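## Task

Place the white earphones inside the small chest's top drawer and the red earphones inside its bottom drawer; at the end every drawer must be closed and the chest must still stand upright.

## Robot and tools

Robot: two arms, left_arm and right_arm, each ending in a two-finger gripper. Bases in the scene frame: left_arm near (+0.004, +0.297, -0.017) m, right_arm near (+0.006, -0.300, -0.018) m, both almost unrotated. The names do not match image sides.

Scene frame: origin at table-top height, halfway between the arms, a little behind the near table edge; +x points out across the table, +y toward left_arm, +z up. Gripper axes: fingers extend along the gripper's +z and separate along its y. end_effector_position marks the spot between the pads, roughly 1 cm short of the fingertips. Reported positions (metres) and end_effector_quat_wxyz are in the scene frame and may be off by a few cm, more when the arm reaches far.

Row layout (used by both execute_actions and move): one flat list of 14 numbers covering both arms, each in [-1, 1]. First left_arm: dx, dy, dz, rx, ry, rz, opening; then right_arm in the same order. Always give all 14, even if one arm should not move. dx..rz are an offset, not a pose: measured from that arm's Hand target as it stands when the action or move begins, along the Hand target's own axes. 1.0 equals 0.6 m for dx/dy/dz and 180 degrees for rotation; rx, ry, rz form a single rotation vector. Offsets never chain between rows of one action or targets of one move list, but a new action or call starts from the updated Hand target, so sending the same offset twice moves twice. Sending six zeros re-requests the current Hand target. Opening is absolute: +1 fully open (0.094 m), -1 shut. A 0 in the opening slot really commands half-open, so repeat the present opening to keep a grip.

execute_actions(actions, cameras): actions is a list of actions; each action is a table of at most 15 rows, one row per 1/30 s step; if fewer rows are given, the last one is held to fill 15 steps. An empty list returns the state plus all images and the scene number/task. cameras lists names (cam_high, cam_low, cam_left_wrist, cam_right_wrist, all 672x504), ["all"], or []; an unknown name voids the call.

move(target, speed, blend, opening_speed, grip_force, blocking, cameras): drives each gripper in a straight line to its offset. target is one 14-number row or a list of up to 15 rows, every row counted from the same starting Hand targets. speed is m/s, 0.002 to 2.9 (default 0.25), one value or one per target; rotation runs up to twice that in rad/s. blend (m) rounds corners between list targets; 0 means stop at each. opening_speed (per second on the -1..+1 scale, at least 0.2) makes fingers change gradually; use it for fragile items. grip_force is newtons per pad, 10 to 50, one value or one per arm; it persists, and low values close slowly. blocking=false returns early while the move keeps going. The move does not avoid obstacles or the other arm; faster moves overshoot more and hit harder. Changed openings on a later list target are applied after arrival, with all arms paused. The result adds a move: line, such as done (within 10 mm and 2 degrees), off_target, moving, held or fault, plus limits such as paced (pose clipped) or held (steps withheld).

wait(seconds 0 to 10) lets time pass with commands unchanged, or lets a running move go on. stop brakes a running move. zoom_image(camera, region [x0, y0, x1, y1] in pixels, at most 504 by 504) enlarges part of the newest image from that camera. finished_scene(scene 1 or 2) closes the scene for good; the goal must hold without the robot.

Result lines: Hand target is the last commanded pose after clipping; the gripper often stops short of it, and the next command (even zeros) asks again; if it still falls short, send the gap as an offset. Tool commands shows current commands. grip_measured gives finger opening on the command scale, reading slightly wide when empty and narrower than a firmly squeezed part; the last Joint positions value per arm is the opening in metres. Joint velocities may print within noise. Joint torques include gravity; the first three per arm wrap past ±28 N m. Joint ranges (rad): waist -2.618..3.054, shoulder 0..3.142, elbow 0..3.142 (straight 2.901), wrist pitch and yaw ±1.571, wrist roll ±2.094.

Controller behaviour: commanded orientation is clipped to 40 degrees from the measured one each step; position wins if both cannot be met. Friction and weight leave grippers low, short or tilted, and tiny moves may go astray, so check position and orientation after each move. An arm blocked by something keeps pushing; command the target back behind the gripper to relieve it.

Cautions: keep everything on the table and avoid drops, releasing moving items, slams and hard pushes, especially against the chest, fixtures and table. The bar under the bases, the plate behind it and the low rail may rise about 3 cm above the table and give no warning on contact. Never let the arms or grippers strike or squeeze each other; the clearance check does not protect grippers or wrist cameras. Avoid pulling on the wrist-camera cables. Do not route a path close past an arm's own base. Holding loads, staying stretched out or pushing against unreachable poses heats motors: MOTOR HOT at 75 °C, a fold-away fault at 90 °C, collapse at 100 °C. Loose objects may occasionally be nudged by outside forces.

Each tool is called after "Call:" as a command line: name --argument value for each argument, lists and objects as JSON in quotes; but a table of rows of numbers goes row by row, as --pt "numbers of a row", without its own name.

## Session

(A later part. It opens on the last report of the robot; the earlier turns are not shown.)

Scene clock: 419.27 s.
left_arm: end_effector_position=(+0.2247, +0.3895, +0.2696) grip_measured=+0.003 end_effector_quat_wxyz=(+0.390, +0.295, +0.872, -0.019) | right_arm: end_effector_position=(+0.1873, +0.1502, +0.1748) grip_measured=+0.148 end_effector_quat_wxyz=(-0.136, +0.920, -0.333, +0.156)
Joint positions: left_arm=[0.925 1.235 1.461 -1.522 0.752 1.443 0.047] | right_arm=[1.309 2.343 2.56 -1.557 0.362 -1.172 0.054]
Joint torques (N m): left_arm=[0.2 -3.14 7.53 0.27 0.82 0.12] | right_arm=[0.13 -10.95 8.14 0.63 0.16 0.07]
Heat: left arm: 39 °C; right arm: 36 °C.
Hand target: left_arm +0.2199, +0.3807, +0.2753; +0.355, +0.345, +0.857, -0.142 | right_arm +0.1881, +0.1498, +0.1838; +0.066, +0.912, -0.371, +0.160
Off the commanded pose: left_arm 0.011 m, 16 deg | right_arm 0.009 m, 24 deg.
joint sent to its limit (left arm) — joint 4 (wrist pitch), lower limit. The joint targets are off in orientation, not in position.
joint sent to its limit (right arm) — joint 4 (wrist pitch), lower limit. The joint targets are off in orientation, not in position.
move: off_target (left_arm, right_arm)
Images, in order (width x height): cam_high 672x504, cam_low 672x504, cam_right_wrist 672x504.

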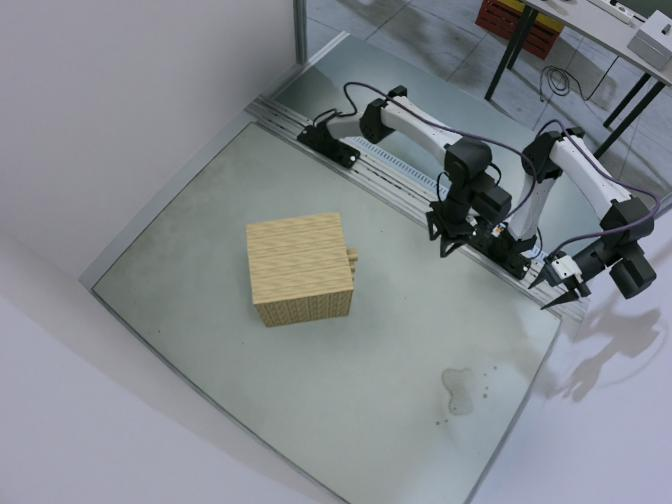

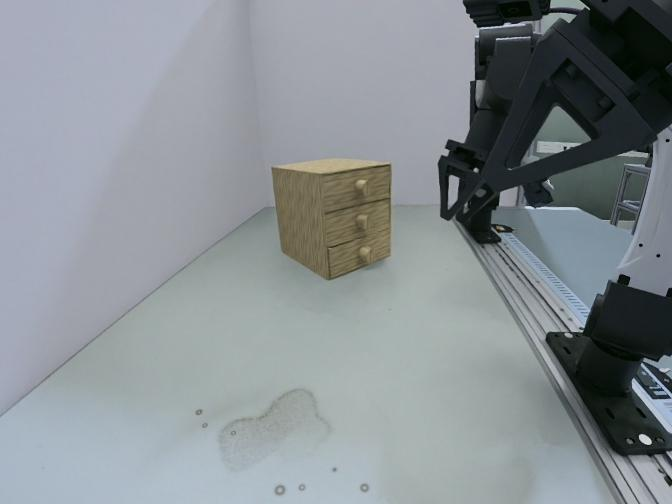

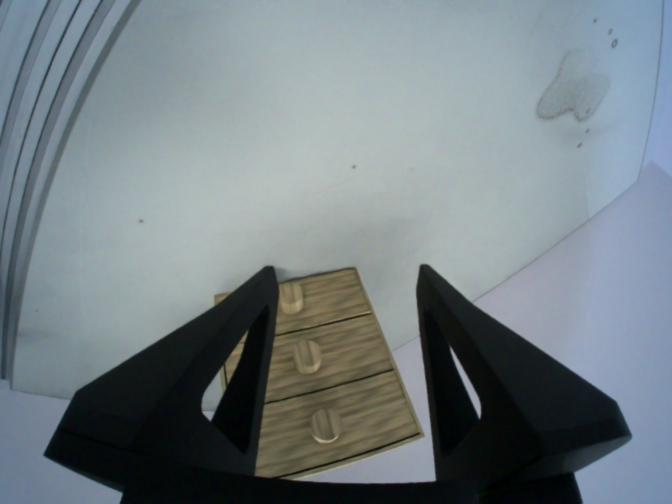

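Call:
move --pt "0 0 0 0 0 0 0 0.05 0 0.25 0 0 0 0.15" --pt "0 0 0 0 0 0 0 0.2 0 0.35 0 0 0 0.15" --pt "0 0 0 0 0 0 0 0.2 0 0.35 0 0 0 -1" --pt "0 0 0 0 0 0 0 0.255 0 0.364 0 0 0 -1" --pt "0 0 0 0 0 0 0 0.255 0 0.364 0 0 0 0.2" --cameras '["cam_right_wrist"]' --speed '[0.3,0.15,0.1,0.06,0.1]' --blend '[0.02,0,0,0,0]'

Call:
move --pt "0 0 0 0 0 0 0 -0.055 0 -0.014 0 0 0 0.2" --pt "0 0 0 0 0 0 0 -0.205 0 -0.114 0 0 0 0.2" --pt "0 0 0 0 0 0 0 -0.255 0 -0.364 0 0 0 0.2" --cameras '["cam_low","cam_right_wrist"]' --speed '[0.08,0.2,0.3]' --blend '[0.01,0.03,0]'

Call:
zoom_image --camera "cam_low" --region '[310, 150, 400, 290]'

Call:
zoom_image --camera "cam_right_wrist" --region '[200, 240, 450, 490]'

Scene clock: 428.47 s.
left_arm: end_effector_position=(+0.2247, +0.3895, +0.2696) grip_measured=+0.003 end_effector_quat_wxyz=(+0.390, +0.295, +0.872, -0.019) | right_arm: end_effector_position=(+0.3208, +0.0078, +0.0219) grip_measured=+0.198 end_effector_quat_wxyz=(+0.083, +0.921, -0.355, +0.138)
Joint positions: left_arm=[0.925 1.235 1.461 -1.522 0.752 1.443 0.047] | right_arm=[0.895 2.363 2.023 -1.325 0.346 -1.478 0.056]
Joint torques (N m): left_arm=[0.2 -3.14 7.53 0.27 0.82 0.12] | right_arm=[-3.92 -12.88 5.5 0.44 0.35 -0.19]
Heat: left arm: 38 °C; right arm: 38 °C.
Hand target: left_arm +0.2199, +0.3807, +0.2753; +0.355, +0.345, +0.857, -0.142 | right_arm +0.3441, -0.0028, +0.0305; +0.066, +0.912, -0.371, +0.160
Off the commanded pose: left_arm 0.011 m, 16 deg | right_arm 0.027 m, 4 deg.
joint sent to its limit (left arm) — joint 4 (wrist pitch), lower limit. The joint targets are off in orientation, not in position.
move: off_target (left_arm, right_arm); target 3's new opening was sent with right_arm's hand 0.009 m and 3 deg from that target; target 5's new opening was sent with right_arm's hand 0.029 m and 2 deg from that target
Images, in order (width x height): cam_right_wrist 672x504.

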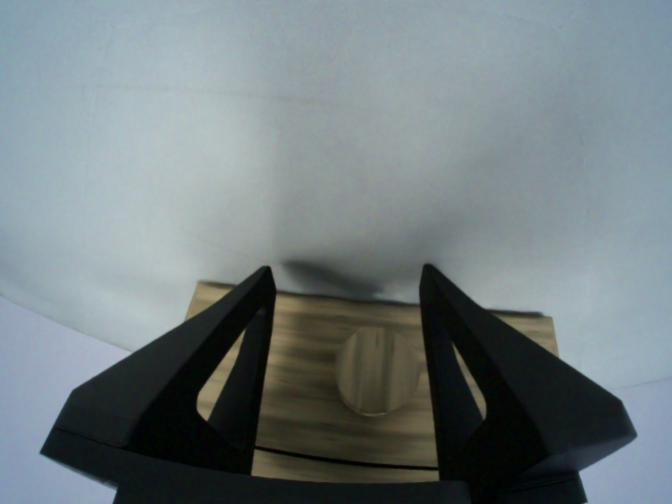

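Scene clock: 430.53 s.
left_arm: end_effector_position=(+0.2247, +0.3895, +0.2696) grip_measured=+0.003 end_effector_quat_wxyz=(+0.390, +0.295, +0.872, -0.019) | right_arm: end_effector_position=(+0.1873, +0.1502, +0.1753) grip_measured=+0.198 end_effector_quat_wxyz=(-0.137, +0.920, -0.333, +0.156)
Joint positions: left_arm=[0.925 1.235 1.461 -1.522 0.752 1.443 0.047] | right_arm=[1.309 2.342 2.56 -1.557 0.362 -1.172 0.056]
Joint torques (N m): left_arm=[0.2 -3.12 7.51 0.27 0.82 0.12] | right_arm=[0.02 -10.86 7.88 0.62 0.12 0.08]
Heat: left arm: 38 °C; right arm: 38 °C.
Hand target: left_arm +0.2199, +0.3807, +0.2753; +0.355, +0.345, +0.857, -0.142 | right_arm +0.1881, +0.1498, +0.1839; +0.066, +0.912, -0.371, +0.160
Off the commanded pose: left_arm 0.011 m, 16 deg | right_arm 0.008 m, 24 deg.
joint sent to its limit (left arm) — joint 4 (wrist pitch), lower limit. The joint targets are off in orientation, not in position.
joint sent to its limit (right arm) — joint 4 (wrist pitch), lower limit. The joint targets are off in orientation, not in position.
move: off_target (left_arm, right_arm)
Images, in order (width x height): cam_low 672x504, cam_right_wrist 672x504.

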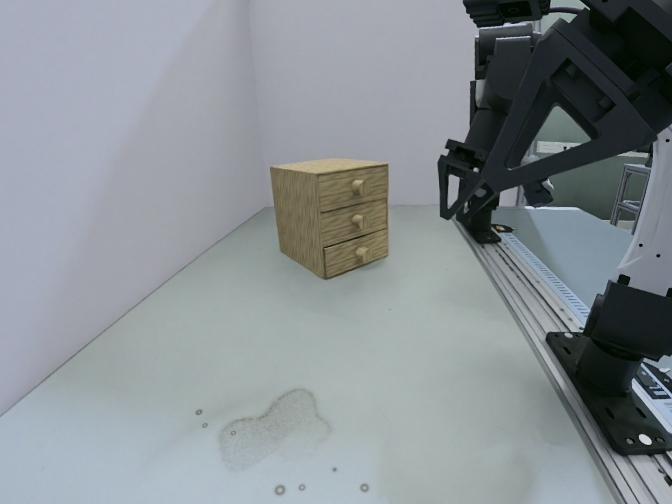

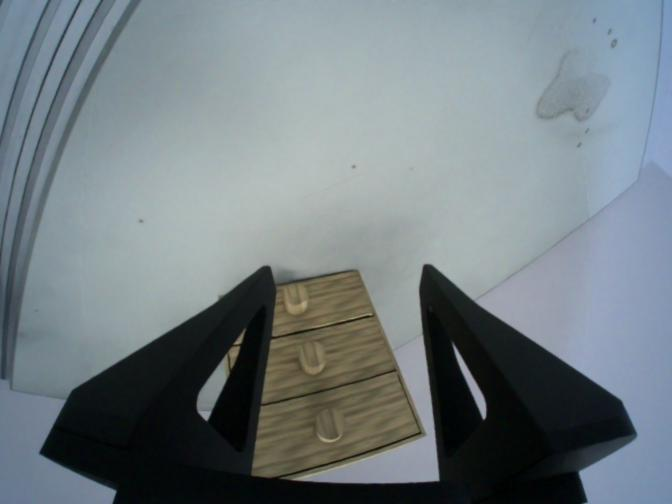

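Scaled by 3.600.

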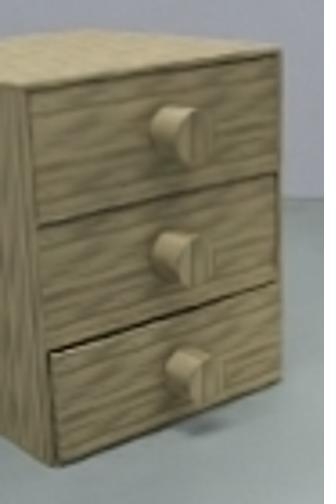

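Scaled by 2.016 from the camera's 672x504 image, which has a finer 960x720 frame.

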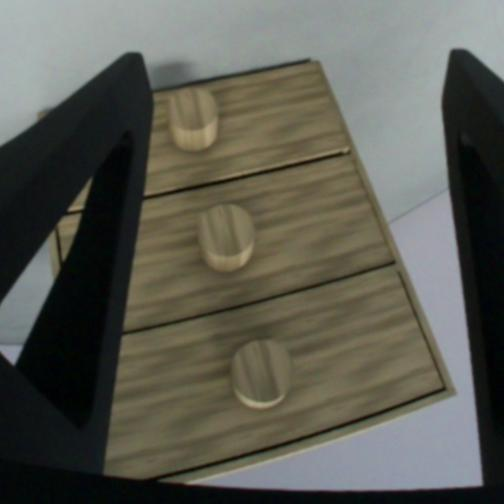

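Call:
move --target '[0,0,0,0,0,0,0,0.1135,0.002,0.288,0,0.0833,0,-1]' --cameras '["cam_low","cam_right_wrist"]' --speed 0.2

Scene clock: 436.97 s.
left_arm: end_effector_position=(+0.2247, +0.3895, +0.2696) grip_measured=+0.003 end_effector_quat_wxyz=(+0.390, +0.295, +0.872, -0.019) | right_arm: end_effector_position=(+0.2760, +0.0649, +0.0485) grip_measured=-0.991 end_effector_quat_wxyz=(+0.087, +0.889, -0.358, +0.272)
Joint positions: left_arm=[0.925 1.235 1.461 -1.522 0.752 1.443 0.047] | right_arm=[1.134 2.52 2.316 -1.562 0.584 -1.168 0]
Joint torques (N m): left_arm=[0.21 -3.14 7.53 0.27 0.82 0.13] | right_arm=[-0.14 -10.7 5.63 -0.17 0.32 0.05]
Heat: left arm: 38 °C; right arm: 39 °C.
Hand target: left_arm +0.2199, +0.3807, +0.2753; +0.355, +0.345, +0.857, -0.142 | right_arm +0.2751, +0.0630, +0.0446; +0.114, +0.884, -0.359, +0.278
Off the commanded pose: left_arm 0.011 m, 16 deg | right_arm 0.004 m, 3 deg.
joint sent to its limit (left arm) — joint 4 (wrist pitch), lower limit. The joint targets are off in orientation, not in position.
joint sent to its limit (right arm) — joint 4 (wrist pitch), lower limit. The joint targets still meet the commanded pose.
move: off_target (left_arm, right_arm)
Images, in order (width x height): cam_low 672x504, cam_right_wrist 672x504.

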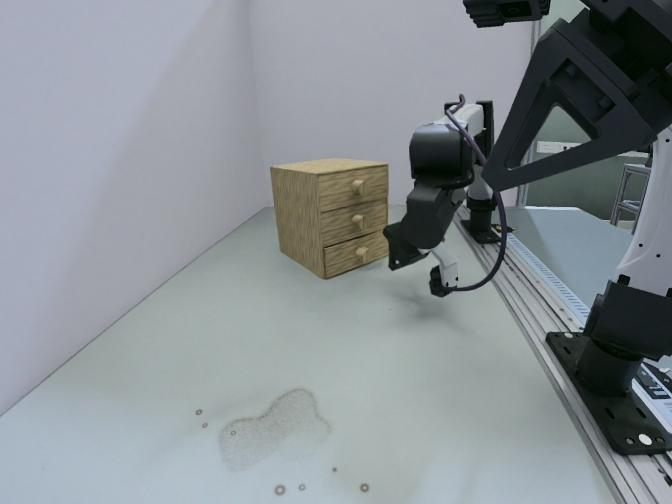

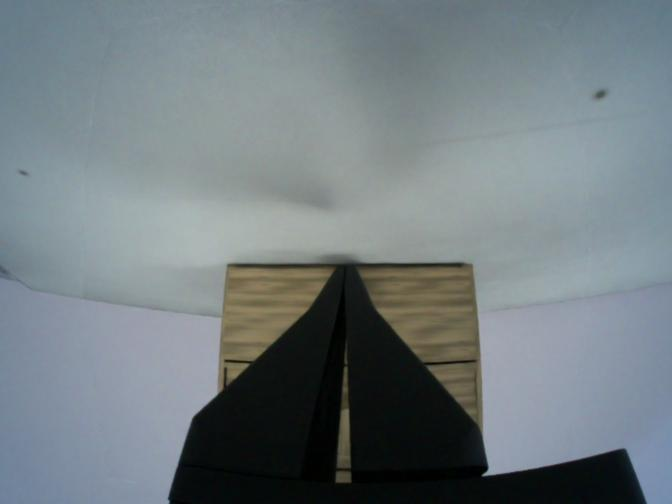

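Call:
move --target '[0,0,0,0,0,0,0,0.0957,-0.004,0.0813,0,0,0,-1]' --cameras '["cam_low","cam_right_wrist"]' --speed 0.07

Call:
zoom_image --camera "cam_low" --region '[310, 150, 420, 290]'

Scene clock: 442.13 s.
left_arm: end_effector_position=(+0.2247, +0.3895, +0.2696) grip_measured=+0.003 end_effector_quat_wxyz=(+0.390, +0.295, +0.872, -0.019) | right_arm: end_effector_position=(+0.3237, +0.0125, +0.0230) grip_measured=-0.991 end_effector_quat_wxyz=(+0.132, +0.886, -0.356, +0.265)
Joint positions: left_arm=[0.925 1.235 1.461 -1.522 0.752 1.443 0.047] | right_arm=[0.988 2.475 2.131 -1.43 0.606 -1.311 0]
Joint torques (N m): left_arm=[0.21 -3.12 7.53 0.27 0.81 0.12] | right_arm=[-0.8 -14.01 5.37 -0.03 0.38 -0.09]
Heat: left arm: 38 °C; right arm: 40 °C.
Hand target: left_arm +0.2199, +0.3807, +0.2753; +0.355, +0.345, +0.857, -0.142 | right_arm +0.3304, +0.0123, +0.0373; +0.114, +0.884, -0.359, +0.278
Off the commanded pose: left_arm 0.011 m, 16 deg | right_arm 0.016 m, 3 deg.
joint sent to its limit (left arm) — joint 4 (wrist pitch), lower limit. The joint targets are off in orientation, not in position.
move: off_target (left_arm, right_arm)
Images, in order (width x height): cam_low 672x504, cam_right_wrist 672x504.

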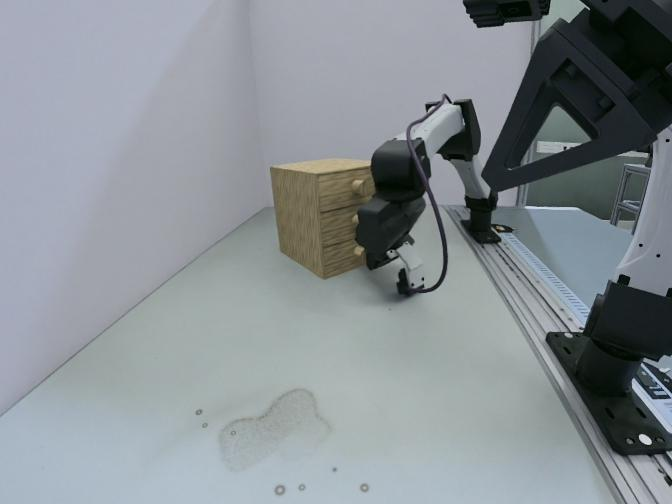

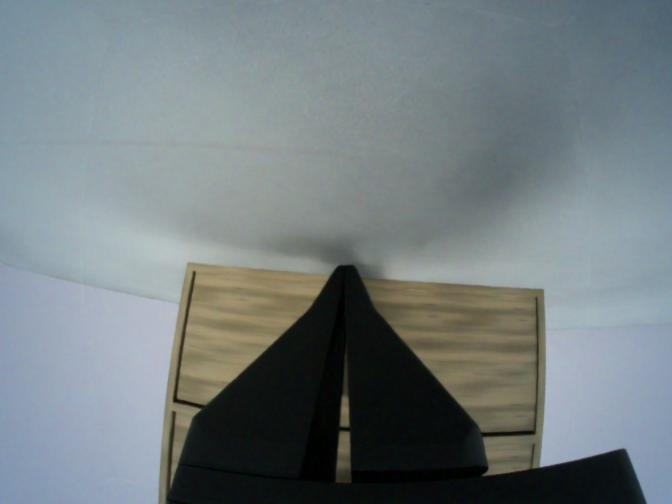

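Scaled by 3.600.

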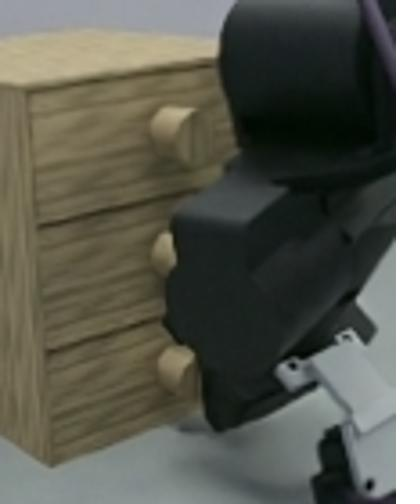

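Call:
move --pt "0 0 0 0 0 0 0 -0.0957 0.004 -0.0813 0 0 0 -1" --pt "0 0 0 0 0 0 0 -0.2 0.0 -0.37 0 -0.0833 0 -1" --cameras '["cam_low","cam_right_wrist"]' --speed '[0.1,0.25]' --blend '[0.01,0]'

Call:
zoom_image --camera "cam_low" --region '[310, 150, 400, 290]'

Call:
zoom_image --camera "cam_right_wrist" --region '[150, 190, 500, 440]'

Scene clock: 447.27 s.
left_arm: end_effector_position=(+0.2247, +0.3895, +0.2696) grip_measured=+0.003 end_effector_quat_wxyz=(+0.390, +0.295, +0.872, -0.019) | right_arm: end_effector_position=(+0.1723, +0.1673, +0.1344) grip_measured=-0.991 end_effector_quat_wxyz=(-0.108, +0.922, -0.332, +0.166)
Joint positions: left_arm=[0.925 1.235 1.461 -1.522 0.752 1.443 0.047] | right_arm=[1.352 2.455 2.597 -1.558 0.383 -1.12 0]
Joint torques (N m): left_arm=[0.2 -3.14 7.51 0.27 0.82 0.13] | right_arm=[-0.25 -12.74 8.99 0.51 -0.09 0.06]
Heat: left arm: 38 °C; right arm: 42 °C.
Hand target: left_arm +0.2199, +0.3807, +0.2753; +0.355, +0.345, +0.857, -0.142 | right_arm +0.1691, +0.1699, +0.1508; +0.066, +0.912, -0.371, +0.160
Off the commanded pose: left_arm 0.011 m, 16 deg | right_arm 0.017 m, 21 deg.
joint sent to its limit (left arm) — joint 4 (wrist pitch), lower limit. The joint targets are off in orientation, not in position.
joint sent to its limit (right arm) — joint 4 (wrist pitch), lower limit. The joint targets are off in orientation, not in position.
move: off_target (left_arm, right_arm)
Images, in order (width x height): cam_low 672x504, cam_right_wrist 672x504.

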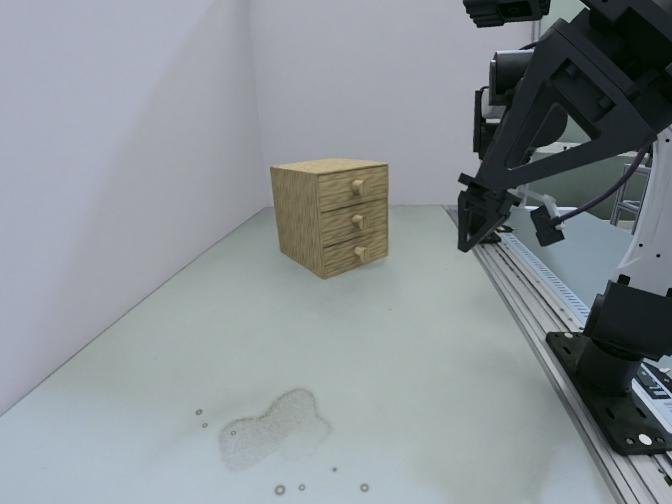

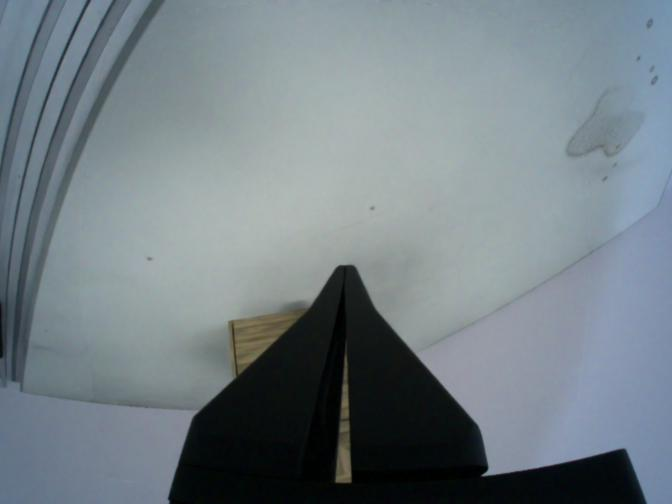

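Scaled by 3.600.

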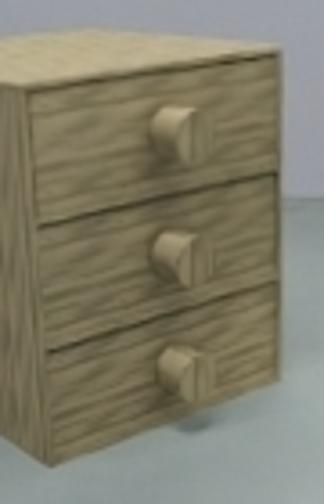

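Scaled by 1.440 from the camera's 672x504 image, which has a finer 960x720 frame.

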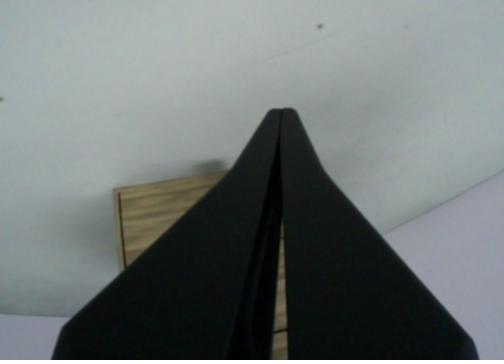

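Call:
finished_scene --scene 1

The scene is finished: the task was done.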